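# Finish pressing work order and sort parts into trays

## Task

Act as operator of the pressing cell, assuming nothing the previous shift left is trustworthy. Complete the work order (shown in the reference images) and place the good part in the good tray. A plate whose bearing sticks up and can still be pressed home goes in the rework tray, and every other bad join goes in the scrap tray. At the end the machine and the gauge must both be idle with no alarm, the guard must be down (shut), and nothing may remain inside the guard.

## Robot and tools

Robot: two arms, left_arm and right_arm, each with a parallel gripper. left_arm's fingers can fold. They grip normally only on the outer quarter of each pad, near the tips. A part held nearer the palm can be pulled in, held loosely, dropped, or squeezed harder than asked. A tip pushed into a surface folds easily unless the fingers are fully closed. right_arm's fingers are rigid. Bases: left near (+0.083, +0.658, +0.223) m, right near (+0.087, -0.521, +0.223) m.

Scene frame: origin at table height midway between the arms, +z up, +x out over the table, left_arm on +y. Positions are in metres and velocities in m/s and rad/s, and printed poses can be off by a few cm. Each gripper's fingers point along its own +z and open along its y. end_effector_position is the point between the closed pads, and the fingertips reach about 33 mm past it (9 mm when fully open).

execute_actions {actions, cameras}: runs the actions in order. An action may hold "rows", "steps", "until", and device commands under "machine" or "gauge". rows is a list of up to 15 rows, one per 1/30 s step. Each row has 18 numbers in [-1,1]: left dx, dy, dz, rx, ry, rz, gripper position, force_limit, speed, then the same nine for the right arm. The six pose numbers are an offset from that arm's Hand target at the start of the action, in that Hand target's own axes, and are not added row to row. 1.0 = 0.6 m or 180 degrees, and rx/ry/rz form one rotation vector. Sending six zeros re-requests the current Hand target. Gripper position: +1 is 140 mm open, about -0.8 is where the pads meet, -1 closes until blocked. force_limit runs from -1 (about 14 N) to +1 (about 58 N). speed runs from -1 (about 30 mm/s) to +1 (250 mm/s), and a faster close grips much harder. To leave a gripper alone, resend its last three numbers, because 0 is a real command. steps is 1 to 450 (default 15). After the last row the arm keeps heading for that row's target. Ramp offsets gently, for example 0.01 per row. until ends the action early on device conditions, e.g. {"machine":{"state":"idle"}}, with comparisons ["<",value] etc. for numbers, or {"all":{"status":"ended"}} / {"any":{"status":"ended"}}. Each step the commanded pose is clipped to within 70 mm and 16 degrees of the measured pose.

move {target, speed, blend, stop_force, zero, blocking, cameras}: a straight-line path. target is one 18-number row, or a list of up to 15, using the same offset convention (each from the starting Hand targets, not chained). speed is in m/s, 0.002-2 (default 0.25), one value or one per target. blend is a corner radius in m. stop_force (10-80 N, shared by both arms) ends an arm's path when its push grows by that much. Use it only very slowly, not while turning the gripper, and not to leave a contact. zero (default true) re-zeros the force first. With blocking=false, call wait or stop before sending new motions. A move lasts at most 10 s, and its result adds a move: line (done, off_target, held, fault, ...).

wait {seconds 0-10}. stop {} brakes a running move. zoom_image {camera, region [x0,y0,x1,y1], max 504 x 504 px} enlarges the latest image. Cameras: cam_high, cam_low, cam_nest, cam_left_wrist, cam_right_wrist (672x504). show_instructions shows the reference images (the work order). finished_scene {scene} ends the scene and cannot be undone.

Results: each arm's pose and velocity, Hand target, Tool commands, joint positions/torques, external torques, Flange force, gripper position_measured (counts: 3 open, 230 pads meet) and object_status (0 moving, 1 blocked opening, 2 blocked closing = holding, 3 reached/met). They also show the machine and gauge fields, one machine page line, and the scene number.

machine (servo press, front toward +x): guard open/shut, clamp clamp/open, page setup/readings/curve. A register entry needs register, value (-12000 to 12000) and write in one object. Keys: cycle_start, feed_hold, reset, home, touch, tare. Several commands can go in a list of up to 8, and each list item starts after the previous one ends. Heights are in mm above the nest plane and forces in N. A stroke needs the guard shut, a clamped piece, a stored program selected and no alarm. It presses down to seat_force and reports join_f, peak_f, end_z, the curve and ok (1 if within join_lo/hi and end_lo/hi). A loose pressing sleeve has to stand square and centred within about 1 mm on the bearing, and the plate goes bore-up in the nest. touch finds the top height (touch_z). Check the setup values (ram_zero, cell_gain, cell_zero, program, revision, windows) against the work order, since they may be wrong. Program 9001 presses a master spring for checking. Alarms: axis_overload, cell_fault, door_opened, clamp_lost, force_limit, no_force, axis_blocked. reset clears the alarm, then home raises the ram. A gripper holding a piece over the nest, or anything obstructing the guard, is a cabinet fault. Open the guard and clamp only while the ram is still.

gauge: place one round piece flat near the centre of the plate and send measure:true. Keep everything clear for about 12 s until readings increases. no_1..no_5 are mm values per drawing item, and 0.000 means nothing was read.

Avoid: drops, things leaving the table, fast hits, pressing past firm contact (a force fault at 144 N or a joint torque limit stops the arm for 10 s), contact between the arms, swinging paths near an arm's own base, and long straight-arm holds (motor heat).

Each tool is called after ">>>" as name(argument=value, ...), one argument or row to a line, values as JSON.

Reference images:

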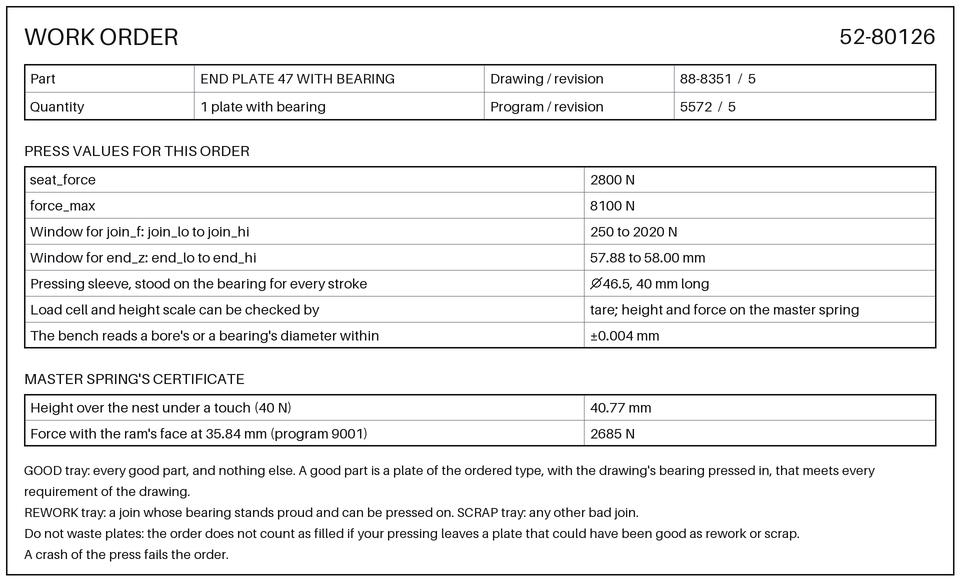

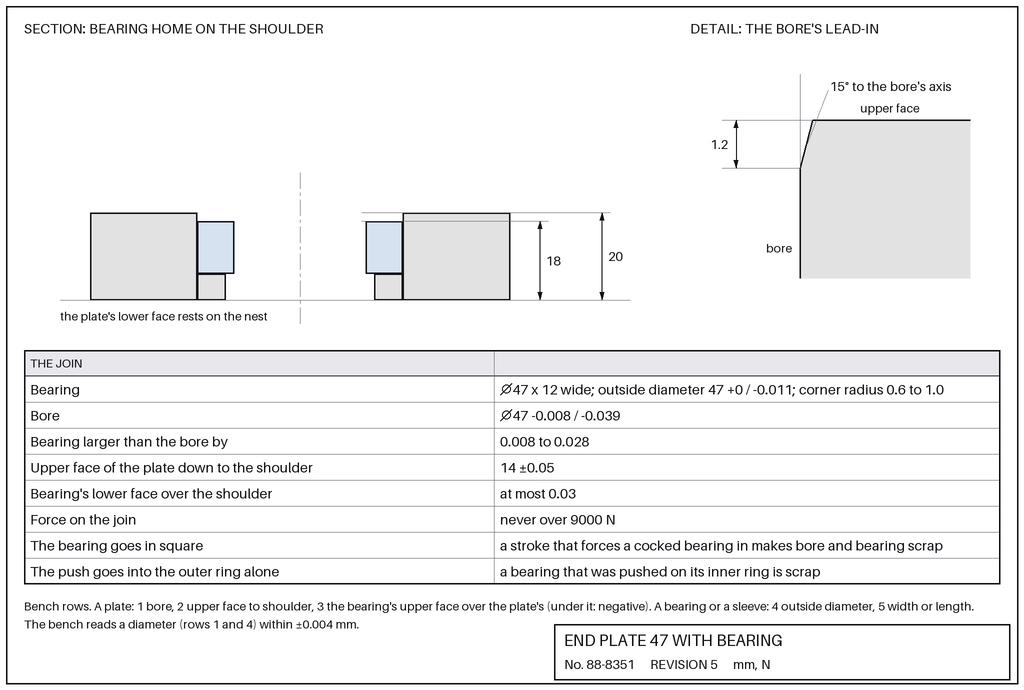

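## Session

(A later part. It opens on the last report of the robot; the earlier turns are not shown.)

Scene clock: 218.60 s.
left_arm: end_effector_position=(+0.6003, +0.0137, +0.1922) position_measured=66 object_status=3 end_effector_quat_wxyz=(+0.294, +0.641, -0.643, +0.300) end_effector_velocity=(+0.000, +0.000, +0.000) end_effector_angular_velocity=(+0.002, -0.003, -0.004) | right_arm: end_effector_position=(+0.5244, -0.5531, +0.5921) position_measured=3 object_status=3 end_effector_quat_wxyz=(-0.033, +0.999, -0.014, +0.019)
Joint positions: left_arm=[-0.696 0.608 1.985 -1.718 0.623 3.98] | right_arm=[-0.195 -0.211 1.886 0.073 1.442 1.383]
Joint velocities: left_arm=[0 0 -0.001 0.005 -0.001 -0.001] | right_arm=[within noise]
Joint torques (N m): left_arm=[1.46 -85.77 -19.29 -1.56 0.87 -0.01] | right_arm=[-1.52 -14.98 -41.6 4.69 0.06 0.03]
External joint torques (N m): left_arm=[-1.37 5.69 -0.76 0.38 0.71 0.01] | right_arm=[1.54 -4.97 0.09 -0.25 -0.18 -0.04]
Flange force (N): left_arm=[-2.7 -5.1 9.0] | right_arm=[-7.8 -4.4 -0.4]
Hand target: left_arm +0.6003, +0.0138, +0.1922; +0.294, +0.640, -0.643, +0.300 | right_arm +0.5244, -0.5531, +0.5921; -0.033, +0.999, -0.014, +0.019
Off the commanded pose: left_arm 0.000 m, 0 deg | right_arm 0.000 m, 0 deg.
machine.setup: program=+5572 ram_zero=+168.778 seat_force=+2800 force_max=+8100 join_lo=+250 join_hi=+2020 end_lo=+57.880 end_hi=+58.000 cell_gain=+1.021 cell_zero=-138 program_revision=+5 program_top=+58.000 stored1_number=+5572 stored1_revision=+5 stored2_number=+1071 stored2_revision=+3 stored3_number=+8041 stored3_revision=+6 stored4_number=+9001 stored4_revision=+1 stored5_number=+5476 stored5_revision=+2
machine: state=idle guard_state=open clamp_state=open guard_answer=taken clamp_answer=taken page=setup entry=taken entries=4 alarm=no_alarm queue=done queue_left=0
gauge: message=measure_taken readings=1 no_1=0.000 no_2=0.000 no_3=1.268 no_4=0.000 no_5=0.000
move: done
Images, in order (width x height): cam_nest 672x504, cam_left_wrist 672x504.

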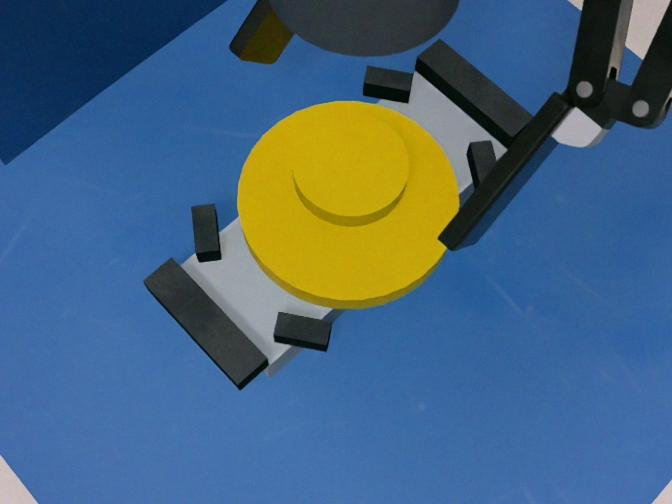

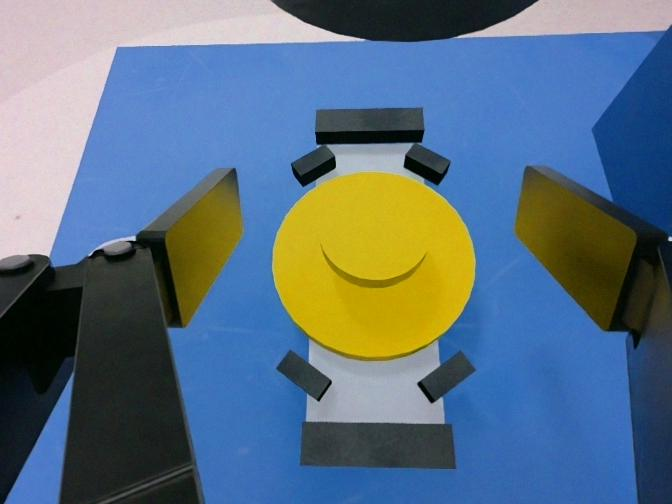

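>>> move(
  target=[
    [-0.058,-0.0017,0.0487,0,0,0,0.5,0,-1,0,0,0,0,0,0,1,1,1],
  ],
  speed=0.12,
)

>>> execute_actions(
  actions=[
    {"rows":[[0,0,0,0,0,0,-1,0,-0.8,0,0,0,0,0,0,1,1,1]],"steps":60},
  ],
)

>>> move(
  target=[
    [0.0473,0,-0.0397,0,0,0,-1,0,-0.8,0,0,0,0,0,0,1,1,1],
  ],
  speed=0.08,
  cameras=["cam_left_wrist"],
)

Scene clock: 224.83 s.
left_arm: end_effector_position=(+0.6018, +0.0140, +0.1468) position_measured=66 object_status=3 end_effector_quat_wxyz=(+0.294, +0.640, -0.643, +0.300) | right_arm: end_effector_position=(+0.5244, -0.5531, +0.5921) position_measured=3 object_status=3 end_effector_quat_wxyz=(-0.033, +0.999, -0.014, +0.019)
Joint positions: left_arm=[-0.694 0.678 1.984 -1.81 0.637 4.096] | right_arm=[-0.195 -0.211 1.886 0.073 1.442 1.383]
Joint torques (N m): left_arm=[1.74 -89.31 -16.68 -1.87 0.98 0.02] | right_arm=[-1.18 -15.09 -41.68 4.69 0.03 0.05]
External joint torques (N m): left_arm=[-1.28 5.36 -0.82 0.64 0.75 -0.02] | right_arm=[1.2 -4.85 0.07 -0.24 -0.16 -0.06]
Flange force (N): left_arm=[-2.7 -5.1 8.2] | right_arm=[-7.7 -3.5 -0.5]
Hand target: left_arm +0.6018, +0.0141, +0.1468; +0.294, +0.640, -0.643, +0.300 | right_arm +0.5244, -0.5531, +0.5921; -0.033, +0.999, -0.014, +0.019
Off the commanded pose: left_arm 0.000 m, 0 deg | right_arm 0.000 m, 0 deg.
machine.setup: program=+5572 ram_zero=+168.778 seat_force=+2800 force_max=+8100 join_lo=+250 join_hi=+2020 end_lo=+57.880 end_hi=+58.000 cell_gain=+1.021 cell_zero=-138 program_revision=+5 program_top=+58.000 stored1_number=+5572 stored1_revision=+5 stored2_number=+1071 stored2_revision=+3 stored3_number=+8041 stored3_revision=+6 stored4_number=+9001 stored4_revision=+1 stored5_number=+5476 stored5_revision=+2
machine: state=idle guard_state=open clamp_state=open guard_answer=taken clamp_answer=taken page=setup entry=taken entries=4 alarm=no_alarm queue=done queue_left=0
gauge: message=measure_taken readings=1 no_1=0.000 no_2=0.000 no_3=1.268 no_4=0.000 no_5=0.000
move: done

Scene clock: 227.03 s.
left_arm: end_effector_position=(+0.6018, +0.0141, +0.1468) position_measured=85 object_status=2 end_effector_quat_wxyz=(+0.294, +0.640, -0.643, +0.300) | right_arm: end_effector_position=(+0.5244, -0.5531, +0.5921) position_measured=3 object_status=3 end_effector_quat_wxyz=(-0.033, +0.999, -0.014, +0.019)
Joint positions: left_arm=[-0.694 0.678 1.984 -1.81 0.637 4.096] | right_arm=[-0.195 -0.211 1.886 0.073 1.442 1.383]
Joint torques (N m): left_arm=[-2.09 -77.75 -17.51 -2.02 -1.07 0.09] | right_arm=[-1.42 -15.13 -41.68 4.69 0.05 0.03]
External joint torques (N m): left_arm=[2.52 -6.02 0.05 0.8 2.81 -0.09] | right_arm=[1.49 -4.54 0.3 -0.26 -0.17 -0.03]
Flange force (N): left_arm=[2.5 -1.2 -12.8] | right_arm=[-7.4 -4.2 0.0]
Hand target: left_arm +0.6018, +0.0141, +0.1468; +0.294, +0.640, -0.643, +0.300 | right_arm +0.5244, -0.5531, +0.5921; -0.033, +0.999, -0.014, +0.019
Off the commanded pose: left_arm 0.000 m, 0 deg | right_arm 0.000 m, 0 deg.
machine.setup: program=+5572 ram_zero=+168.778 seat_force=+2800 force_max=+8100 join_lo=+250 join_hi=+2020 end_lo=+57.880 end_hi=+58.000 cell_gain=+1.021 cell_zero=-138 program_revision=+5 program_top=+58.000 stored1_number=+5572 stored1_revision=+5 stored2_number=+1071 stored2_revision=+3 stored3_number=+8041 stored3_revision=+6 stored4_number=+9001 stored4_revision=+1 stored5_number=+5476 stored5_revision=+2
machine: state=idle guard_state=open clamp_state=open guard_answer=taken clamp_answer=taken page=setup entry=taken entries=4 alarm=no_alarm queue=done queue_left=0
gauge: message=measure_taken readings=1 no_1=0.000 no_2=0.000 no_3=1.268 no_4=0.000 no_5=0.000

Scene clock: 227.80 s.
left_arm: end_effector_position=(+0.6014, +0.0138, +0.1838) position_measured=85 object_status=2 end_effector_quat_wxyz=(+0.294, +0.640, -0.643, +0.300) | right_arm: end_effector_position=(+0.5244, -0.5531, +0.5921) position_measured=3 object_status=3 end_effector_quat_wxyz=(-0.033, +0.999, -0.014, +0.019)
Joint positions: left_arm=[-0.695 0.621 1.984 -1.734 0.626 4.001] | right_arm=[-0.195 -0.211 1.886 0.073 1.442 1.383]
Joint torques (N m): left_arm=[1.91 -92.86 -22.02 -2.56 2.23 0.04] | right_arm=[-1.25 -15.04 -41.64 4.68 0.08 0.03]
External joint torques (N m): left_arm=[-2.1 12.11 2.42 1.36 -0.61 -0.04] | right_arm=[1.12 -4.79 0.26 -0.26 -0.2 -0.03]
Flange force (N): left_arm=[-7.6 -5.4 14.7] | right_arm=[-7.9 -3.4 -0.1]
Hand target: left_arm +0.6014, +0.0138, +0.1838; +0.294, +0.640, -0.643, +0.300 | right_arm +0.5244, -0.5531, +0.5921; -0.033, +0.999, -0.014, +0.019
Off the commanded pose: left_arm 0.000 m, 0 deg | right_arm 0.000 m, 0 deg.
machine.setup: program=+5572 ram_zero=+168.778 seat_force=+2800 force_max=+8100 join_lo=+250 join_hi=+2020 end_lo=+57.880 end_hi=+58.000 cell_gain=+1.021 cell_zero=-138 program_revision=+5 program_top=+58.000 stored1_number=+5572 stored1_revision=+5 stored2_number=+1071 stored2_revision=+3 stored3_number=+8041 stored3_revision=+6 stored4_number=+9001 stored4_revision=+1 stored5_number=+5476 stored5_revision=+2
machine: state=idle guard_state=open clamp_state=open guard_answer=taken clamp_answer=taken page=setup entry=taken entries=4 alarm=no_alarm queue=done queue_left=0
gauge: message=measure_taken readings=1 no_1=0.000 no_2=0.000 no_3=1.268 no_4=0.000 no_5=0.000
move: done
Images, in order (width x height): cam_left_wrist 672x504.

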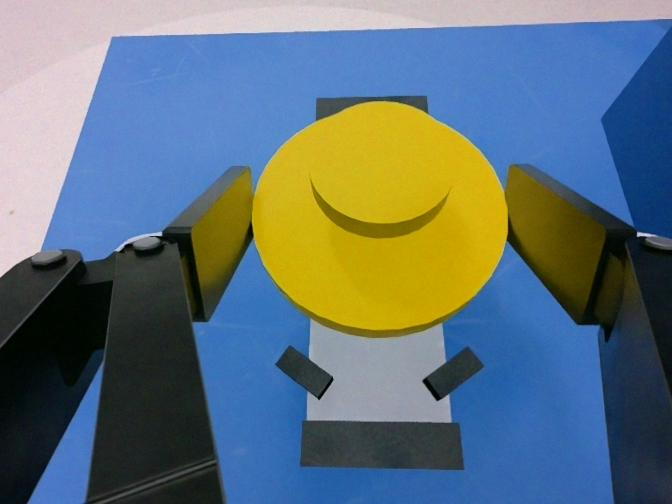

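>>> move(
  target=[
    [-0.2495,0.0007,-0.3263,0,0,0,-1,0,-0.8,0,0,0,0,0,0,1,1,1],
    [-0.308,0.0023,-0.5385,0,0,0,-1,0,-0.8,0,0,0,0,0,0,1,1,1],
    [-0.4213,-0.1643,-0.5957,0.1914,0,-0.1611,-1,0,-0.8,0,0,0,0,0,0,1,1,1],
    [-0.5739,-0.3218,-0.4924,0.3827,0.0006,-0.3223,-1,0,-0.8,0,0,0,0,0,0,1,1,1],
  ],
  blend=[0.03,0.04,0.04,0],
  speed=[0.2,0.25,0.35,0.35],
  cameras=["cam_left_wrist"],
)

Scene clock: 237.83 s.
left_arm: end_effector_position=(+0.7953, +0.4619, +0.1149) position_measured=85 object_status=2 end_effector_quat_wxyz=(-0.002, +0.904, +0.000, +0.427) | right_arm: end_effector_position=(+0.5244, -0.5531, +0.5921) position_measured=3 object_status=3 end_effector_quat_wxyz=(-0.033, +0.999, -0.014, +0.019)
Joint positions: left_arm=[-0.472 0.643 2.276 -3.739 0.69 4.879] | right_arm=[-0.195 -0.211 1.886 0.073 1.442 1.383]
Joint torques (N m): left_arm=[1.65 -87.65 -15.8 -0.91 3.14 -0.08] | right_arm=[-1.46 -15.04 -41.7 4.66 0.05 0.06]
External joint torques (N m): left_arm=[-2.02 10.75 1.99 0.35 -0.99 0.08] | right_arm=[1.2 -4 0.35 -0.25 -0.18 -0.06]
Flange force (N): left_arm=[-15.5 3.7 13.6] | right_arm=[-6.6 -3.4 0.2]
Hand target: left_arm +0.7952, +0.4619, +0.1149; -0.002, +0.904, +0.000, +0.427 | right_arm +0.5244, -0.5531, +0.5921; -0.033, +0.999, -0.014, +0.019
Off the commanded pose: left_arm 0.000 m, 0 deg | right_arm 0.000 m, 0 deg.
machine.setup: program=+5572 ram_zero=+168.778 seat_force=+2800 force_max=+8100 join_lo=+250 join_hi=+2020 end_lo=+57.880 end_hi=+58.000 cell_gain=+1.021 cell_zero=-138 program_revision=+5 program_top=+58.000 stored1_number=+5572 stored1_revision=+5 stored2_number=+1071 stored2_revision=+3 stored3_number=+8041 stored3_revision=+6 stored4_number=+9001 stored4_revision=+1 stored5_number=+5476 stored5_revision=+2
machine: state=idle guard_state=open clamp_state=open guard_answer=taken clamp_answer=taken page=setup entry=taken entries=4 alarm=no_alarm queue=done queue_left=0
gauge: message=measure_taken readings=1 no_1=0.000 no_2=0.000 no_3=1.268 no_4=0.000 no_5=0.000
move: done
Images, in order (width x height): cam_left_wrist 672x504.

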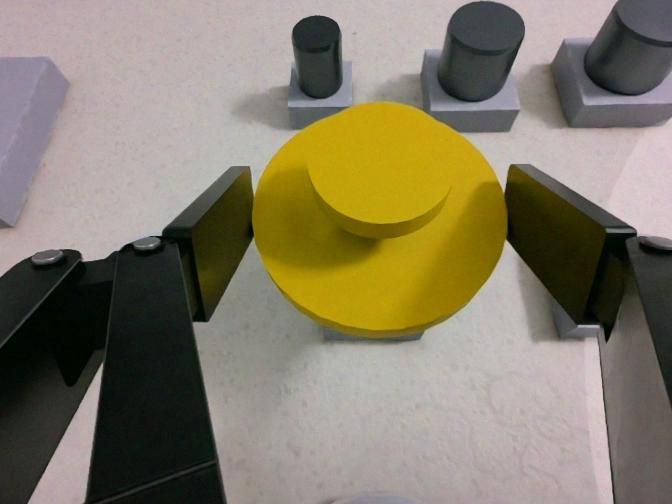

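>>> move(
  target=[
    [-0.0773,0.0008,0.0632,0,0,0,-1,0,-0.8,0,0,0,0,0,0,1,1,1],
  ],
  speed=0.15,
)

>>> move(
  target=[
    [-0.0153,0,0.0129,0,0,0,-1,0,-0.8,0,0,0,0,0,0,1,1,1],
  ],
  speed=0.013,
  stop_force=12,
)

>>> execute_actions(
  actions=[
    {"rows":[[0,0,0,0,0,0,0.5,0,-1,0,0,0,0,0,0,1,1,1]],"steps":40},
  ],
)

>>> move(
  target=[
    [0,0,-0.2,0,0,0,0.5,0,-1,0,0,0,0,0,0,1,1,1],
    [0.05,-0.1,-0.3,-0.1914,0,0.1611,0.5,0,-1,0,0,0,0,0,0,1,1,1],
  ],
  blend=[0.04,0],
  speed=[0.2,0.35],
  cameras=["cam_left_wrist"],
)

Scene clock: 243.17 s.
left_arm: end_effector_position=(+0.7950, +0.4616, +0.0550) position_measured=85 object_status=2 end_effector_quat_wxyz=(-0.002, +0.904, +0.000, +0.427) | right_arm: end_effector_position=(+0.5244, -0.5531, +0.5921) position_measured=3 object_status=3 end_effector_quat_wxyz=(-0.033, +0.999, -0.014, +0.019)
Joint positions: left_arm=[-0.473 0.767 2.259 -3.676 0.781 4.794] | right_arm=[-0.195 -0.211 1.886 0.073 1.442 1.383]
Joint torques (N m): left_arm=[1.8 -93.47 -10.92 -0.8 3.34 0.01] | right_arm=[-1.49 -15.08 -41.73 4.66 0.05 0.04]
External joint torques (N m): left_arm=[-1.81 11.31 1.69 0.46 -1.15 -0.01] | right_arm=[1.3 -4.54 0.31 -0.23 -0.17 -0.05]
Flange force (N): left_arm=[-16.9 2.6 13.4] | right_arm=[-7.4 -3.7 0.0]
Hand target: left_arm +0.7950, +0.4617, +0.0550; -0.002, +0.904, +0.000, +0.427 | right_arm +0.5244, -0.5531, +0.5921; -0.033, +0.999, -0.014, +0.019
Off the commanded pose: left_arm 0.000 m, 0 deg | right_arm 0.000 m, 0 deg.
machine.setup: program=+5572 ram_zero=+168.778 seat_force=+2800 force_max=+8100 join_lo=+250 join_hi=+2020 end_lo=+57.880 end_hi=+58.000 cell_gain=+1.021 cell_zero=-138 program_revision=+5 program_top=+58.000 stored1_number=+5572 stored1_revision=+5 stored2_number=+1071 stored2_revision=+3 stored3_number=+8041 stored3_revision=+6 stored4_number=+9001 stored4_revision=+1 stored5_number=+5476 stored5_revision=+2
machine: state=idle guard_state=open clamp_state=open guard_answer=taken clamp_answer=taken page=setup entry=taken entries=4 alarm=no_alarm queue=done queue_left=0
gauge: message=measure_taken readings=1 no_1=0.000 no_2=0.000 no_3=1.268 no_4=0.000 no_5=0.000
move: done

Scene clock: 244.50 s.
left_arm: end_effector_position=(+0.7952, +0.4617, +0.0485) position_measured=85 object_status=2 end_effector_quat_wxyz=(-0.002, +0.904, +0.000, +0.427) | right_arm: end_effector_position=(+0.5244, -0.5531, +0.5921) position_measured=3 object_status=3 end_effector_quat_wxyz=(-0.033, +0.999, -0.014, +0.019)
Joint positions: left_arm=[-0.472 0.781 2.256 -3.671 0.79 4.786] | right_arm=[-0.195 -0.211 1.886 0.073 1.442 1.383]
Joint torques (N m): left_arm=[1.04 -79.26 -6.81 -0.54 -1.61 -0.3] | right_arm=[-1.38 -15.05 -41.75 4.66 0.04 0.04]
External joint torques (N m): left_arm=[-0.82 -3.82 -1.92 0.23 3.81 0.3] | right_arm=[1.23 -4.8 0.24 -0.23 -0.16 -0.05]
Flange force (N): left_arm=[-0.5 0.5 -3.5] | right_arm=[-7.8 -3.6 -0.2]
Hand target: left_arm +0.7952, +0.4617, +0.0485; -0.002, +0.904, +0.000, +0.427 (not the last commanded pose) | right_arm +0.5244, -0.5531, +0.5921; -0.033, +0.999, -0.014, +0.019
Off the commanded pose: left_arm 0.006 m, 0 deg | right_arm 0.000 m, 0 deg.
machine.setup: program=+5572 ram_zero=+168.778 seat_force=+2800 force_max=+8100 join_lo=+250 join_hi=+2020 end_lo=+57.880 end_hi=+58.000 cell_gain=+1.021 cell_zero=-138 program_revision=+5 program_top=+58.000 stored1_number=+5572 stored1_revision=+5 stored2_number=+1071 stored2_revision=+3 stored3_number=+8041 stored3_revision=+6 stored4_number=+9001 stored4_revision=+1 stored5_number=+5476 stored5_revision=+2
machine: state=idle guard_state=open clamp_state=open guard_answer=taken clamp_answer=taken page=setup entry=taken entries=4 alarm=no_alarm queue=done queue_left=0
gauge: message=measure_taken readings=1 no_1=0.000 no_2=0.000 no_3=1.268 no_4=0.000 no_5=0.000
move: contact (left_arm)

Scene clock: 246.03 s.
left_arm: end_effector_position=(+0.7952, +0.4617, +0.0485) position_measured=66 object_status=3 end_effector_quat_wxyz=(-0.002, +0.904, +0.000, +0.427) | right_arm: end_effector_position=(+0.5244, -0.5531, +0.5921) position_measured=3 object_status=3 end_effector_quat_wxyz=(-0.033, +0.999, -0.014, +0.019)
Joint positions: left_arm=[-0.472 0.781 2.256 -3.671 0.79 4.786] | right_arm=[-0.195 -0.211 1.886 0.073 1.442 1.383]
Joint torques (N m): left_arm=[1.99 -88.03 -8.2 -0.92 1.39 0] | right_arm=[-1.64 -14.84 -41.73 4.68 0.02 0.05]
External joint torques (N m): left_arm=[-2.35 5.24 -0.56 0.65 0.79 0] | right_arm=[1.69 -4.84 0.45 -0.25 -0.14 -0.06]
Flange force (N): left_arm=[-10.5 3.3 7.3] | right_arm=[-8.0 -4.7 0.2]
Hand target: left_arm +0.7952, +0.4617, +0.0485; -0.002, +0.904, +0.000, +0.427 | right_arm +0.5244, -0.5531, +0.5921; -0.033, +0.999, -0.014, +0.019
Off the commanded pose: left_arm 0.000 m, 0 deg | right_arm 0.000 m, 0 deg.
machine.setup: program=+5572 ram_zero=+168.778 seat_force=+2800 force_max=+8100 join_lo=+250 join_hi=+2020 end_lo=+57.880 end_hi=+58.000 cell_gain=+1.021 cell_zero=-138 program_revision=+5 program_top=+58.000 stored1_number=+5572 stored1_revision=+5 stored2_number=+1071 stored2_revision=+3 stored3_number=+8041 stored3_revision=+6 stored4_number=+9001 stored4_revision=+1 stored5_number=+5476 stored5_revision=+2
machine: state=idle guard_state=open clamp_state=open guard_answer=taken clamp_answer=taken page=setup entry=taken entries=4 alarm=no_alarm queue=done queue_left=0
gauge: message=measure_taken readings=1 no_1=0.000 no_2=0.000 no_3=1.268 no_4=0.000 no_5=0.000

Scene clock: 248.30 s.
left_arm: end_effector_position=(+0.6753, +0.5210, +0.1863) position_measured=66 object_status=3 end_effector_quat_wxyz=(+0.158, +0.836, -0.348, +0.394) | right_arm: end_effector_position=(+0.5244, -0.5531, +0.5921) position_measured=3 object_status=3 end_effector_quat_wxyz=(-0.033, +0.999, -0.014, +0.019)
Joint positions: left_arm=[0.025 0.435 2.437 -2.136 0.706 4.428] | right_arm=[-0.195 -0.211 1.886 0.073 1.442 1.383]
Joint torques (N m): left_arm=[1.44 -58.38 -9 -1.66 1.32 -0.02] | right_arm=[-1.39 -15.18 -41.68 4.67 0.04 0.07]
External joint torques (N m): left_arm=[-1.75 4.61 -0.51 0.6 0.77 0.02] | right_arm=[1.48 -5.06 0.16 -0.23 -0.15 -0.07]
Flange force (N): left_arm=[-5.5 -1.6 10.1] | right_arm=[-8.1 -4.2 -0.4]
Hand target: left_arm +0.6753, +0.5210, +0.1863; +0.158, +0.836, -0.348, +0.394 | right_arm +0.5244, -0.5531, +0.5921; -0.033, +0.999, -0.014, +0.019
Off the commanded pose: left_arm 0.000 m, 0 deg | right_arm 0.000 m, 0 deg.
machine.setup: program=+5572 ram_zero=+168.778 seat_force=+2800 force_max=+8100 join_lo=+250 join_hi=+2020 end_lo=+57.880 end_hi=+58.000 cell_gain=+1.021 cell_zero=-138 program_revision=+5 program_top=+58.000 stored1_number=+5572 stored1_revision=+5 stored2_number=+1071 stored2_revision=+3 stored3_number=+8041 stored3_revision=+6 stored4_number=+9001 stored4_revision=+1 stored5_number=+5476 stored5_revision=+2
machine: state=idle guard_state=open clamp_state=open guard_answer=taken clamp_answer=taken page=setup entry=taken entries=4 alarm=no_alarm queue=done queue_left=0
gauge: message=measure_taken readings=1 no_1=0.000 no_2=0.000 no_3=1.268 no_4=0.000 no_5=0.000
move: done
Images, in order (width x height): cam_left_wrist 672x504.

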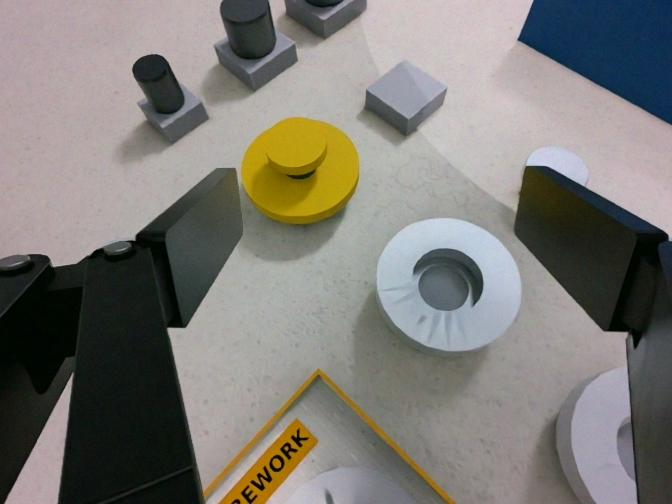

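>>> move(
  target=[
    [-0.1465,0.0902,0.0533,0,0,0,0.5,0,-1,0,0,0,0,0,0,1,1,1],
  ],
  speed=0.25,
  cameras=["cam_left_wrist"],
)

Scene clock: 255.40 s.
left_arm: end_effector_position=(+0.6153, +0.5058, +0.0978) position_measured=66 object_status=3 end_effector_quat_wxyz=(+0.158, +0.836, -0.348, +0.394) | right_arm: end_effector_position=(+0.5244, -0.5531, +0.5921) position_measured=3 object_status=3 end_effector_quat_wxyz=(-0.033, +0.999, -0.014, +0.019)
Joint positions: left_arm=[-0.016 0.65 2.539 -2.413 0.911 4.767] | right_arm=[-0.195 -0.211 1.886 0.073 1.442 1.383]
Joint torques (N m): left_arm=[1.56 -66.48 3.16 -0.43 1.43 -0.07] | right_arm=[-1.48 -15.09 -41.68 4.66 0.06 0.02]
External joint torques (N m): left_arm=[-1.59 5.84 0.03 0.64 0.75 0.06] | right_arm=[1.33 -4.54 0.31 -0.24 -0.18 -0.02]
Flange force (N): left_arm=[-12.6 3.3 11.9] | right_arm=[-7.4 -3.9 0.0]
Hand target: left_arm +0.6152, +0.5058, +0.0978; +0.158, +0.836, -0.348, +0.394 | right_arm +0.5244, -0.5531, +0.5921; -0.033, +0.999, -0.014, +0.019
Off the commanded pose: left_arm 0.000 m, 0 deg | right_arm 0.000 m, 0 deg.
machine.setup: program=+5572 ram_zero=+168.778 seat_force=+2800 force_max=+8100 join_lo=+250 join_hi=+2020 end_lo=+57.880 end_hi=+58.000 cell_gain=+1.021 cell_zero=-138 program_revision=+5 program_top=+58.000 stored1_number=+5572 stored1_revision=+5 stored2_number=+1071 stored2_revision=+3 stored3_number=+8041 stored3_revision=+6 stored4_number=+9001 stored4_revision=+1 stored5_number=+5476 stored5_revision=+2
machine: state=idle guard_state=open clamp_state=open guard_answer=taken clamp_answer=taken page=setup entry=taken entries=4 alarm=no_alarm queue=done queue_left=0
gauge: message=measure_taken readings=1 no_1=0.000 no_2=0.000 no_3=1.268 no_4=0.000 no_5=0.000
move: done
Images, in order (width x height): cam_left_wrist 672x504.

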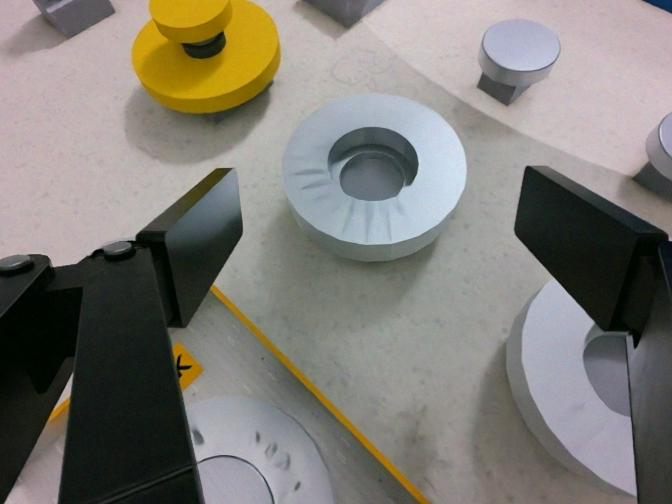

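>>> move(
  target=[
    [0.0006,0.0014,0.1155,0,0,0,0.5,0,-1,0,0,0,0,0,0,1,1,1],
  ],
  speed=0.12,
  cameras=["cam_left_wrist"],
)

Scene clock: 258.50 s.
left_arm: end_effector_position=(+0.6528, +0.4678, +0.0537) position_measured=66 object_status=3 end_effector_quat_wxyz=(+0.158, +0.836, -0.348, +0.394) | right_arm: end_effector_position=(+0.5244, -0.5531, +0.5921) position_measured=3 object_status=3 end_effector_quat_wxyz=(-0.033, +0.999, -0.014, +0.019)
Joint positions: left_arm=[-0.112 0.762 2.455 -2.519 0.937 4.784] | right_arm=[-0.195 -0.211 1.886 0.073 1.442 1.383]
Joint torques (N m): left_arm=[1.56 -74.34 4.02 -0.22 1.38 0.02] | right_arm=[-1.23 -15.03 -41.77 4.69 0.03 0.03]
External joint torques (N m): left_arm=[-1.8 5.36 0.06 0.6 0.8 -0.02] | right_arm=[1.26 -4.21 0.48 -0.27 -0.16 -0.04]
Flange force (N): left_arm=[-10.6 4.0 9.7] | right_arm=[-7.1 -3.6 0.3]
Hand target: left_arm +0.6528, +0.4678, +0.0537; +0.158, +0.836, -0.348, +0.394 | right_arm +0.5244, -0.5531, +0.5921; -0.033, +0.999, -0.014, +0.019
Off the commanded pose: left_arm 0.000 m, 0 deg | right_arm 0.000 m, 0 deg.
machine.setup: program=+5572 ram_zero=+168.778 seat_force=+2800 force_max=+8100 join_lo=+250 join_hi=+2020 end_lo=+57.880 end_hi=+58.000 cell_gain=+1.021 cell_zero=-138 program_revision=+5 program_top=+58.000 stored1_number=+5572 stored1_revision=+5 stored2_number=+1071 stored2_revision=+3 stored3_number=+8041 stored3_revision=+6 stored4_number=+9001 stored4_revision=+1 stored5_number=+5476 stored5_revision=+2
machine: state=idle guard_state=open clamp_state=open guard_answer=taken clamp_answer=taken page=setup entry=taken entries=4 alarm=no_alarm queue=done queue_left=0
gauge: message=measure_taken readings=1 no_1=0.000 no_2=0.000 no_3=1.268 no_4=0.000 no_5=0.000
move: done
Images, in order (width x height): cam_left_wrist 672x504.

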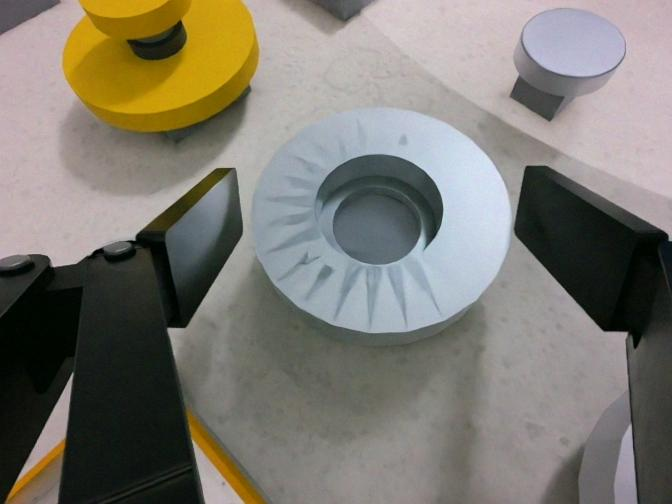

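>>> move(
  target=[
    [-0.0053,0,-0.0063,0,0,0,0.5,0,-1,0,0,0,0,0,0,1,1,1],
  ],
  speed=0.1,
)

>>> execute_actions(
  actions=[
    {"rows":[[0,0,0,0,0,0,-1,0,-0.8,0,0,0,0,0,0,1,1,1]],"steps":60},
  ],
)

>>> move(
  target=[
    [0.0766,0,-0.0643,0,0,0,-1,0,-0.8,0,0,0,0,0,0,1,1,1],
  ],
  speed=0.08,
  cameras=["cam_left_wrist"],
)

Scene clock: 263.03 s.
left_arm: end_effector_position=(+0.6493, +0.4712, +0.0536) position_measured=66 object_status=3 end_effector_quat_wxyz=(+0.158, +0.836, -0.348, +0.394) | right_arm: end_effector_position=(+0.5244, -0.5531, +0.5921) position_measured=3 object_status=3 end_effector_quat_wxyz=(-0.033, +0.999, -0.014, +0.019)
Joint positions: left_arm=[-0.104 0.763 2.462 -2.515 0.942 4.789] | right_arm=[-0.195 -0.211 1.886 0.073 1.442 1.383]
Joint torques (N m): left_arm=[1.67 -73.66 4.32 -0.18 1.36 0] | right_arm=[-1.41 -14.93 -41.67 4.71 0.05 0.02]
External joint torques (N m): left_arm=[-1.59 5.17 0.06 0.58 0.81 -0.01] | right_arm=[1.19 -4.52 0.23 -0.28 -0.18 -0.03]
Flange force (N): left_arm=[-10.5 3.7 9.2] | right_arm=[-7.3 -3.5 -0.1]
Hand target: left_arm +0.6493, +0.4712, +0.0536; +0.158, +0.836, -0.348, +0.394 | right_arm +0.5244, -0.5531, +0.5921; -0.033, +0.999, -0.014, +0.019
Off the commanded pose: left_arm 0.000 m, 0 deg | right_arm 0.000 m, 0 deg.
machine.setup: program=+5572 ram_zero=+168.778 seat_force=+2800 force_max=+8100 join_lo=+250 join_hi=+2020 end_lo=+57.880 end_hi=+58.000 cell_gain=+1.021 cell_zero=-138 program_revision=+5 program_top=+58.000 stored1_number=+5572 stored1_revision=+5 stored2_number=+1071 stored2_revision=+3 stored3_number=+8041 stored3_revision=+6 stored4_number=+9001 stored4_revision=+1 stored5_number=+5476 stored5_revision=+2
machine: state=idle guard_state=open clamp_state=open guard_answer=taken clamp_answer=taken page=setup entry=taken entries=4 alarm=no_alarm queue=done queue_left=0
gauge: message=measure_taken readings=1 no_1=0.000 no_2=0.000 no_3=1.268 no_4=0.000 no_5=0.000
move: done

Scene clock: 265.23 s.
left_arm: end_effector_position=(+0.6493, +0.4713, +0.0536) position_measured=86 object_status=2 end_effector_quat_wxyz=(+0.158, +0.836, -0.348, +0.394) | right_arm: end_effector_position=(+0.5244, -0.5531, +0.5921) position_measured=3 object_status=3 end_effector_quat_wxyz=(-0.033, +0.999, -0.014, +0.019)
Joint positions: left_arm=[-0.104 0.763 2.462 -2.515 0.942 4.789] | right_arm=[-0.195 -0.211 1.886 0.073 1.442 1.383]
Joint torques (N m): left_arm=[-0.31 -63.77 1.14 -0.63 -1.84 0.04] | right_arm=[-1.46 -15.1 -41.8 4.68 0.06 0.05]
External joint torques (N m): left_arm=[0.15 -4.52 3.07 1.02 4.01 -0.04] | right_arm=[1.36 -4.36 0.33 -0.25 -0.19 -0.06]
Flange force (N): left_arm=[0.1 4.9 -11.4] | right_arm=[-7.1 -3.8 0.1]
Hand target: left_arm +0.6493, +0.4712, +0.0536; +0.158, +0.836, -0.348, +0.394 | right_arm +0.5244, -0.5531, +0.5921; -0.033, +0.999, -0.014, +0.019
Off the commanded pose: left_arm 0.000 m, 0 deg | right_arm 0.000 m, 0 deg.
machine.setup: program=+5572 ram_zero=+168.778 seat_force=+2800 force_max=+8100 join_lo=+250 join_hi=+2020 end_lo=+57.880 end_hi=+58.000 cell_gain=+1.021 cell_zero=-138 program_revision=+5 program_top=+58.000 stored1_number=+5572 stored1_revision=+5 stored2_number=+1071 stored2_revision=+3 stored3_number=+8041 stored3_revision=+6 stored4_number=+9001 stored4_revision=+1 stored5_number=+5476 stored5_revision=+2
machine: state=idle guard_state=open clamp_state=open guard_answer=taken clamp_answer=taken page=setup entry=taken entries=4 alarm=no_alarm queue=done queue_left=0
gauge: message=measure_taken readings=1 no_1=0.000 no_2=0.000 no_3=1.268 no_4=0.000 no_5=0.000

Scene clock: 266.30 s.
left_arm: end_effector_position=(+0.6486, +0.4709, +0.1136) position_measured=86 object_status=2 end_effector_quat_wxyz=(+0.158, +0.836, -0.348, +0.394) | right_arm: end_effector_position=(+0.5244, -0.5531, +0.5921) position_measured=3 object_status=3 end_effector_quat_wxyz=(-0.033, +0.999, -0.014, +0.019)
Joint positions: left_arm=[-0.105 0.607 2.485 -2.449 0.837 4.684] | right_arm=[-0.195 -0.211 1.886 0.073 1.442 1.383]
Joint torques (N m): left_arm=[1.7 -68.33 -1.76 -0.86 2.19 -0.01] | right_arm=[-1.32 -15.08 -41.72 4.64 0.07 0.07]
External joint torques (N m): left_arm=[-1.8 7.01 0.63 0.62 0 0.01] | right_arm=[1.09 -4.54 0.23 -0.21 -0.2 -0.07]
Flange force (N): left_arm=[-12.0 2.3 12.9] | right_arm=[-7.4 -3.2 -0.1]
Hand target: left_arm +0.6487, +0.4710, +0.1136; +0.158, +0.836, -0.348, +0.394 | right_arm +0.5244, -0.5531, +0.5921; -0.033, +0.999, -0.014, +0.019
Off the commanded pose: left_arm 0.000 m, 0 deg | right_arm 0.000 m, 0 deg.
machine.setup: program=+5572 ram_zero=+168.778 seat_force=+2800 force_max=+8100 join_lo=+250 join_hi=+2020 end_lo=+57.880 end_hi=+58.000 cell_gain=+1.021 cell_zero=-138 program_revision=+5 program_top=+58.000 stored1_number=+5572 stored1_revision=+5 stored2_number=+1071 stored2_revision=+3 stored3_number=+8041 stored3_revision=+6 stored4_number=+9001 stored4_revision=+1 stored5_number=+5476 stored5_revision=+2
machine: state=idle guard_state=open clamp_state=open guard_answer=taken clamp_answer=taken page=setup entry=taken entries=4 alarm=no_alarm queue=done queue_left=0
gauge: message=measure_taken readings=1 no_1=0.000 no_2=0.000 no_3=1.268 no_4=0.000 no_5=0.000
move: done
Images, in order (width x height): cam_left_wrist 672x504.

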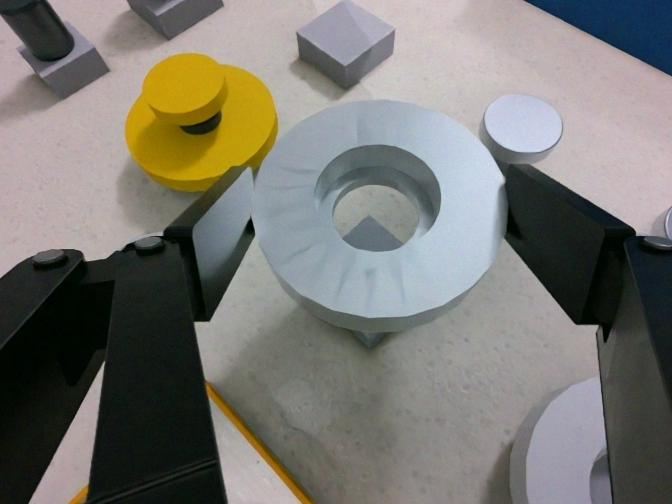

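>>> move(
  target=[
    [0.0662,-0.2007,-0.0675,0.1915,0,-0.1612,-1,0,-0.8,0,0,0,0,0,0,1,1,1],
    [-0.0057,-0.6242,-0.0233,0.1915,0,-0.1612,-1,0,-0.8,0,0,0,0,0,0,1,1,1],
  ],
  blend=[0.04,0],
  speed=[0.3,0.25],
  cameras=["cam_left_wrist"],
)

Scene clock: 273.83 s.
left_arm: end_effector_position=(+0.9042, +0.7449, +0.1239) position_measured=86 object_status=2 end_effector_quat_wxyz=(-0.002, +0.904, +0.000, +0.427) | right_arm: end_effector_position=(+0.5244, -0.5531, +0.5921) position_measured=3 object_status=3 end_effector_quat_wxyz=(-0.033, +0.999, -0.014, +0.019)
Joint positions: left_arm=[0.097 0.668 2.135 -3.014 0.545 4.663] | right_arm=[-0.195 -0.211 1.886 0.073 1.442 1.383]
Joint torques (N m): left_arm=[0.63 -89.24 -16.53 -2.13 2.22 -0.03] | right_arm=[-1.38 -14.97 -41.77 4.67 0.05 0.04]
External joint torques (N m): left_arm=[-0.64 8.14 0.6 0.61 -0.04 0.03] | right_arm=[1.19 -4.39 0.36 -0.25 -0.18 -0.04]
Flange force (N): left_arm=[-8.4 -1.0 12.3] | right_arm=[-7.3 -3.5 0.1]
Hand target: left_arm +0.9042, +0.7449, +0.1238; -0.002, +0.904, +0.000, +0.427 | right_arm +0.5244, -0.5531, +0.5921; -0.033, +0.999, -0.014, +0.019
Off the commanded pose: left_arm 0.000 m, 0 deg | right_arm 0.000 m, 0 deg.
machine.setup: program=+5572 ram_zero=+168.778 seat_force=+2800 force_max=+8100 join_lo=+250 join_hi=+2020 end_lo=+57.880 end_hi=+58.000 cell_gain=+1.021 cell_zero=-138 program_revision=+5 program_top=+58.000 stored1_number=+5572 stored1_revision=+5 stored2_number=+1071 stored2_revision=+3 stored3_number=+8041 stored3_revision=+6 stored4_number=+9001 stored4_revision=+1 stored5_number=+5476 stored5_revision=+2
machine: state=idle guard_state=open clamp_state=open guard_answer=taken clamp_answer=taken page=setup entry=taken entries=4 alarm=no_alarm queue=done queue_left=0
gauge: message=measure_taken readings=1 no_1=0.000 no_2=0.000 no_3=1.268 no_4=0.000 no_5=0.000
move: done
Images, in order (width x height): cam_left_wrist 672x504.

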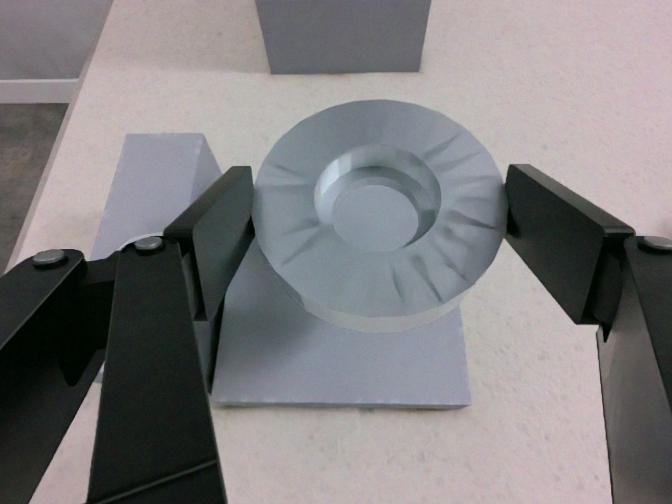

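>>> move(
  target=[
    [-0.0817,0,0.0686,0,0,0,-1,0,-0.8,0,0,0,0,0,0,1,1,1],
  ],
  speed=0.15,
)

>>> move(
  target=[
    [-0.0192,0,0.0161,0,0,0,-1,0,-0.8,0,0,0,0,0,0,1,1,1],
  ],
  speed=0.013,
  stop_force=12,
)

>>> execute_actions(
  actions=[
    {"rows":[[0,0,0,0,0,0,0.48,0,-1,0,0,0,0,0,0,1,1,1]],"steps":40},
  ],
)

>>> move(
  target=[
    [0,0,-0.15,0,0,0,0.48,0,-1,0,0,0,0,0,0,1,1,1],
    [-0.08,0.2,-0.35,0,0,0,0.48,0,-1,0,0,0,0,0,0,1,1,1],
  ],
  blend=[0.04,0],
  speed=[0.15,0.3],
)

>>> execute_actions(
  actions=[
    {"gauge":{"measure":true},"steps":5},
  ],
)

Scene clock: 281.80 s.
left_arm: end_effector_position=(+0.9049, +0.7452, +0.0599) position_measured=86 object_status=2 end_effector_quat_wxyz=(-0.002, +0.904, +0.000, +0.427) | right_arm: end_effector_position=(+0.5244, -0.5531, +0.5921) position_measured=3 object_status=3 end_effector_quat_wxyz=(-0.033, +0.999, -0.014, +0.019)
Joint positions: left_arm=[0.097 0.784 2.118 -3.031 0.644 4.684] | right_arm=[-0.195 -0.211 1.886 0.073 1.442 1.383]
Joint torques (N m): left_arm=[1.46 -94.07 -12.58 -1.75 2.19 -0.03] | right_arm=[-1.67 -14.99 -41.69 4.68 0.06 0.04]
External joint torques (N m): left_arm=[-1.58 7.3 0.6 0.65 0.01 0.03] | right_arm=[1.54 -5.03 0.07 -0.24 -0.18 -0.04]
Flange force (N): left_arm=[-8.6 1.0 10.1] | right_arm=[-7.8 -4.4 -0.4]
Hand target: left_arm +0.9048, +0.7452, +0.0598; -0.002, +0.904, +0.000, +0.427 | right_arm +0.5244, -0.5531, +0.5921; -0.033, +0.999, -0.014, +0.019
Off the commanded pose: left_arm 0.000 m, 0 deg | right_arm 0.000 m, 0 deg.
machine.setup: program=+5572 ram_zero=+168.778 seat_force=+2800 force_max=+8100 join_lo=+250 join_hi=+2020 end_lo=+57.880 end_hi=+58.000 cell_gain=+1.021 cell_zero=-138 program_revision=+5 program_top=+58.000 stored1_number=+5572 stored1_revision=+5 stored2_number=+1071 stored2_revision=+3 stored3_number=+8041 stored3_revision=+6 stored4_number=+9001 stored4_revision=+1 stored5_number=+5476 stored5_revision=+2
machine: state=idle guard_state=open clamp_state=open guard_answer=taken clamp_answer=taken page=setup entry=taken entries=4 alarm=no_alarm queue=done queue_left=0
gauge: message=measure_taken readings=1 no_1=0.000 no_2=0.000 no_3=1.268 no_4=0.000 no_5=0.000
move: done

Scene clock: 283.03 s.
left_arm: end_effector_position=(+0.9051, +0.7452, +0.0570) position_measured=86 object_status=2 end_effector_quat_wxyz=(-0.002, +0.904, +0.000, +0.427) | right_arm: end_effector_position=(+0.5244, -0.5531, +0.5921) position_measured=3 object_status=3 end_effector_quat_wxyz=(-0.033, +0.999, -0.014, +0.019)
Joint positions: left_arm=[0.097 0.79 2.117 -3.032 0.649 4.685] | right_arm=[-0.195 -0.211 1.886 0.073 1.442 1.383]
Joint torques (N m): left_arm=[2.68 -77.92 -6.18 -1.88 -2.56 -0.61] | right_arm=[-1.36 -15.05 -41.7 4.67 0.06 0.05]
External joint torques (N m): left_arm=[-2.72 -8.83 -5.61 0.81 4.76 0.61] | right_arm=[1.32 -4.5 0.34 -0.24 -0.19 -0.05]
Flange force (N): left_arm=[5.7 3.1 -4.5] | right_arm=[-7.4 -3.7 0.1]
Hand target: left_arm +0.9051, +0.7452, +0.0570; -0.002, +0.904, +0.000, +0.427 (not the last commanded pose) | right_arm +0.5244, -0.5531, +0.5921; -0.033, +0.999, -0.014, +0.019
Off the commanded pose: left_arm 0.012 m, 0 deg | right_arm 0.000 m, 0 deg.
machine.setup: program=+5572 ram_zero=+168.778 seat_force=+2800 force_max=+8100 join_lo=+250 join_hi=+2020 end_lo=+57.880 end_hi=+58.000 cell_gain=+1.021 cell_zero=-138 program_revision=+5 program_top=+58.000 stored1_number=+5572 stored1_revision=+5 stored2_number=+1071 stored2_revision=+3 stored3_number=+8041 stored3_revision=+6 stored4_number=+9001 stored4_revision=+1 stored5_number=+5476 stored5_revision=+2
machine: state=idle guard_state=open clamp_state=open guard_answer=taken clamp_answer=taken page=setup entry=taken entries=4 alarm=no_alarm queue=done queue_left=0
gauge: message=measure_taken readings=1 no_1=0.000 no_2=0.000 no_3=1.268 no_4=0.000 no_5=0.000
move: contact (left_arm)

Scene clock: 284.57 s.
left_arm: end_effector_position=(+0.9051, +0.7452, +0.0570) position_measured=68 object_status=3 end_effector_quat_wxyz=(-0.002, +0.904, +0.000, +0.427) | right_arm: end_effector_position=(+0.5244, -0.5531, +0.5921) position_measured=3 object_status=3 end_effector_quat_wxyz=(-0.033, +0.999, -0.014, +0.019)
Joint positions: left_arm=[0.097 0.79 2.117 -3.032 0.649 4.685] | right_arm=[-0.195 -0.211 1.886 0.073 1.442 1.383]
Joint torques (N m): left_arm=[1.88 -91.9 -11.3 -1.72 1.34 0] | right_arm=[-1.15 -15.08 -41.78 4.67 0.04 0.04]
External joint torques (N m): left_arm=[-1.58 5.16 -0.54 0.63 0.86 0] | right_arm=[1.17 -4.88 0.26 -0.22 -0.16 -0.04]
Flange force (N): left_arm=[-6.9 1.0 8.6] | right_arm=[-8.0 -3.5 -0.2]
Hand target: left_arm +0.9051, +0.7452, +0.0570; -0.002, +0.904, +0.000, +0.427 | right_arm +0.5244, -0.5531, +0.5921; -0.033, +0.999, -0.014, +0.019
Off the commanded pose: left_arm 0.000 m, 0 deg | right_arm 0.000 m, 0 deg.
machine.setup: program=+5572 ram_zero=+168.778 seat_force=+2800 force_max=+8100 join_lo=+250 join_hi=+2020 end_lo=+57.880 end_hi=+58.000 cell_gain=+1.021 cell_zero=-138 program_revision=+5 program_top=+58.000 stored1_number=+5572 stored1_revision=+5 stored2_number=+1071 stored2_revision=+3 stored3_number=+8041 stored3_revision=+6 stored4_number=+9001 stored4_revision=+1 stored5_number=+5476 stored5_revision=+2
machine: state=idle guard_state=open clamp_state=open guard_answer=taken clamp_answer=taken page=setup entry=taken entries=4 alarm=no_alarm queue=done queue_left=0
gauge: message=measure_taken readings=1 no_1=0.000 no_2=0.000 no_3=1.268 no_4=0.000 no_5=0.000

Scene clock: 286.20 s.
left_arm: end_effector_position=(+0.7126, +0.6246, +0.1529) position_measured=68 object_status=3 end_effector_quat_wxyz=(-0.002, +0.904, +0.000, +0.427) | right_arm: end_effector_position=(+0.5244, -0.5531, +0.5921) position_measured=3 object_status=3 end_effector_quat_wxyz=(-0.033, +0.999, -0.014, +0.019)
Joint positions: left_arm=[-0.179 0.504 2.507 -3.356 0.755 4.753] | right_arm=[-0.195 -0.211 1.886 0.073 1.442 1.383]
Joint torques (N m): left_arm=[2.92 -65.02 -8.41 -1.18 1.4 0.01] | right_arm=[-1.42 -15.02 -41.72 4.71 0.05 0.05]
External joint torques (N m): left_arm=[-3 5.63 -0.28 0.67 0.78 -0.01] | right_arm=[1.31 -4.84 0.28 -0.28 -0.17 -0.05]
Flange force (N): left_arm=[-13.6 6.2 11.2] | right_arm=[-7.9 -3.8 -0.1]
Hand target: left_arm +0.7126, +0.6246, +0.1528; -0.002, +0.904, +0.000, +0.427 | right_arm +0.5244, -0.5531, +0.5921; -0.033, +0.999, -0.014, +0.019
Off the commanded pose: left_arm 0.000 m, 0 deg | right_arm 0.000 m, 0 deg.
machine.setup: program=+5572 ram_zero=+168.778 seat_force=+2800 force_max=+8100 join_lo=+250 join_hi=+2020 end_lo=+57.880 end_hi=+58.000 cell_gain=+1.021 cell_zero=-138 program_revision=+5 program_top=+58.000 stored1_number=+5572 stored1_revision=+5 stored2_number=+1071 stored2_revision=+3 stored3_number=+8041 stored3_revision=+6 stored4_number=+9001 stored4_revision=+1 stored5_number=+5476 stored5_revision=+2
machine: state=idle guard_state=open clamp_state=open guard_answer=taken clamp_answer=taken page=setup entry=taken entries=4 alarm=no_alarm queue=done queue_left=0
gauge: message=measure_taken readings=1 no_1=0.000 no_2=0.000 no_3=1.268 no_4=0.000 no_5=0.000
move: done

Scene clock: 286.57 s.
left_arm: end_effector_position=(+0.7126, +0.6246, +0.1529) position_measured=68 object_status=3 end_effector_quat_wxyz=(-0.002, +0.904, +0.000, +0.427) | right_arm: end_effector_position=(+0.5244, -0.5531, +0.5921) position_measured=3 object_status=3 end_effector_quat_wxyz=(-0.033, +0.999, -0.014, +0.019)
Joint positions: left_arm=[-0.179 0.504 2.507 -3.356 0.755 4.753] | right_arm=[-0.195 -0.211 1.886 0.073 1.442 1.383]
Joint torques (N m): left_arm=[1.49 -64.93 -8.36 -1.11 1.34 0.04] | right_arm=[-1.25 -14.9 -41.72 4.69 0.08 0.03]
External joint torques (N m): left_arm=[-1.57 5.26 -0.51 0.59 0.86 -0.04] | right_arm=[1.09 -4.66 0.37 -0.28 -0.2 -0.04]
Flange force (N): left_arm=[-12.4 2.6 11.4] | right_arm=[-7.8 -3.3 0.1]
Hand target: left_arm +0.7126, +0.6246, +0.1528; -0.002, +0.904, +0.000, +0.427 | right_arm +0.5244, -0.5531, +0.5921; -0.033, +0.999, -0.014, +0.019
Tool commands: left_gripper/position=+0.48 left_gripper/force_limit=+0.0 left_gripper/speed=-1.0 right_gripper/position=+1.0 right_gripper/force_limit=+1.0 right_gripper/speed=+1.0
Off the commanded pose: left_arm 0.000 m, 0 deg | right_arm 0.000 m, 0 deg.
machine.setup: program=+5572 ram_zero=+168.778 seat_force=+2800 force_max=+8100 join_lo=+250 join_hi=+2020 end_lo=+57.880 end_hi=+58.000 cell_gain=+1.021 cell_zero=-138 program_revision=+5 program_top=+58.000 stored1_number=+5572 stored1_revision=+5 stored2_number=+1071 stored2_revision=+3 stored3_number=+8041 stored3_revision=+6 stored4_number=+9001 stored4_revision=+1 stored5_number=+5476 stored5_revision=+2
machine: state=idle guard_state=open clamp_state=open guard_answer=taken clamp_answer=taken page=setup entry=taken entries=4 alarm=no_alarm queue=done queue_left=0
gauge: state=busy message=measure_taken readings=1 no_1=0.000 no_2=0.000 no_3=1.268 no_4=0.000 no_5=0.000

>>> move(
  target=[
    [-0.0347,0.3577,-0.0854,-0.383,0,0.3223,0.2,0,-1,0,0,0,0,0,0,1,1,1],
  ],
  speed=0.4,
  cameras=["cam_left_wrist"],
)

Scene clock: 292.90 s.
left_arm: end_effector_position=(+0.6600, +0.4099, +0.1685) position_measured=104 object_status=3 end_effector_quat_wxyz=(+0.294, +0.640, -0.643, +0.301) | right_arm: end_effector_position=(+0.5244, -0.5531, +0.5921) position_measured=3 object_status=3 end_effector_quat_wxyz=(-0.033, +0.999, -0.014, +0.019)
Joint positions: left_arm=[-0.044 0.585 2.131 -1.282 0.917 4.181] | right_arm=[-0.195 -0.211 1.886 0.073 1.442 1.383]
Joint torques (N m): left_arm=[1.47 -77.63 -13.39 -0.99 1.1 -0.02] | right_arm=[-1.42 -15.16 -41.61 4.67 0.05 0.02]
External joint torques (N m): left_arm=[-1.62 5.59 -0.74 0.61 0.75 0.02] | right_arm=[1.33 -5.11 -0.06 -0.21 -0.17 -0.02]
Flange force (N): left_arm=[-5.7 -6.4 6.6] | right_arm=[-7.9 -3.9 -0.7]
Hand target: left_arm +0.6600, +0.4098, +0.1685; +0.294, +0.640, -0.643, +0.301 | right_arm +0.5244, -0.5531, +0.5921; -0.033, +0.999, -0.014, +0.019
Off the commanded pose: left_arm 0.000 m, 0 deg | right_arm 0.000 m, 0 deg.
machine.setup: program=+5572 ram_zero=+168.778 seat_force=+2800 force_max=+8100 join_lo=+250 join_hi=+2020 end_lo=+57.880 end_hi=+58.000 cell_gain=+1.021 cell_zero=-138 program_revision=+5 program_top=+58.000 stored1_number=+5572 stored1_revision=+5 stored2_number=+1071 stored2_revision=+3 stored3_number=+8041 stored3_revision=+6 stored4_number=+9001 stored4_revision=+1 stored5_number=+5476 stored5_revision=+2
machine: state=idle guard_state=open clamp_state=open guard_answer=taken clamp_answer=taken page=setup entry=taken entries=4 alarm=no_alarm queue=done queue_left=0
gauge: state=busy message=measure_taken readings=1 no_1=0.000 no_2=0.000 no_3=1.268 no_4=0.000 no_5=0.000
move: done
Images, in order (width x height): cam_left_wrist 672x504.

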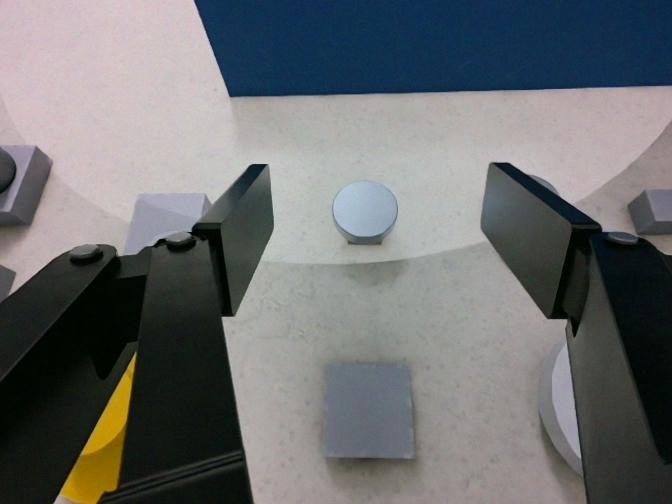

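>>> move(
  target=[
    [-0.083,-0.0025,0.0855,0,0,0,0.2,0,-1,0,0,0,0,0,0,1,1,1],
  ],
  speed=0.25,
  cameras=["cam_left_wrist"],
)

Scene clock: 298.00 s.
left_arm: end_effector_position=(+0.6624, +0.4029, +0.0974) position_measured=104 object_status=3 end_effector_quat_wxyz=(+0.294, +0.640, -0.644, +0.301) | right_arm: end_effector_position=(+0.5244, -0.5531, +0.5921) position_measured=3 object_status=3 end_effector_quat_wxyz=(-0.033, +0.999, -0.014, +0.019)
Joint positions: left_arm=[-0.056 0.712 2.12 -1.382 0.886 4.324] | right_arm=[-0.195 -0.211 1.886 0.073 1.442 1.383]
Joint torques (N m): left_arm=[1.53 -83.38 -8.94 -1.09 1.23 0.02] | right_arm=[-1.37 -15.08 -41.67 4.65 0.03 0.06]
External joint torques (N m): left_arm=[-1.56 5.44 -0.27 0.68 0.76 -0.02] | right_arm=[1.25 -5.1 0.05 -0.2 -0.15 -0.06]
Flange force (N): left_arm=[-5.9 -4.5 6.6] | right_arm=[-8.1 -3.7 -0.6]
Hand target: left_arm +0.6623, +0.4029, +0.0973; +0.294, +0.640, -0.643, +0.301 | right_arm +0.5244, -0.5531, +0.5921; -0.033, +0.999, -0.014, +0.019
Off the commanded pose: left_arm 0.000 m, 0 deg | right_arm 0.000 m, 0 deg.
machine.setup: program=+5572 ram_zero=+168.778 seat_force=+2800 force_max=+8100 join_lo=+250 join_hi=+2020 end_lo=+57.880 end_hi=+58.000 cell_gain=+1.021 cell_zero=-138 program_revision=+5 program_top=+58.000 stored1_number=+5572 stored1_revision=+5 stored2_number=+1071 stored2_revision=+3 stored3_number=+8041 stored3_revision=+6 stored4_number=+9001 stored4_revision=+1 stored5_number=+5476 stored5_revision=+2
machine: state=idle guard_state=open clamp_state=open guard_answer=taken clamp_answer=taken page=setup entry=taken entries=4 alarm=no_alarm queue=done queue_left=0
gauge: state=busy message=measure_taken readings=1 no_1=0.000 no_2=0.000 no_3=1.268 no_4=0.000 no_5=0.000
move: done
Images, in order (width x height): cam_left_wrist 672x504.

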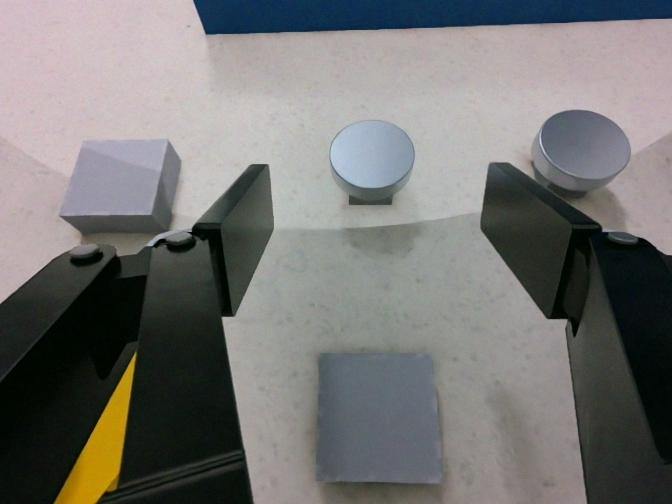

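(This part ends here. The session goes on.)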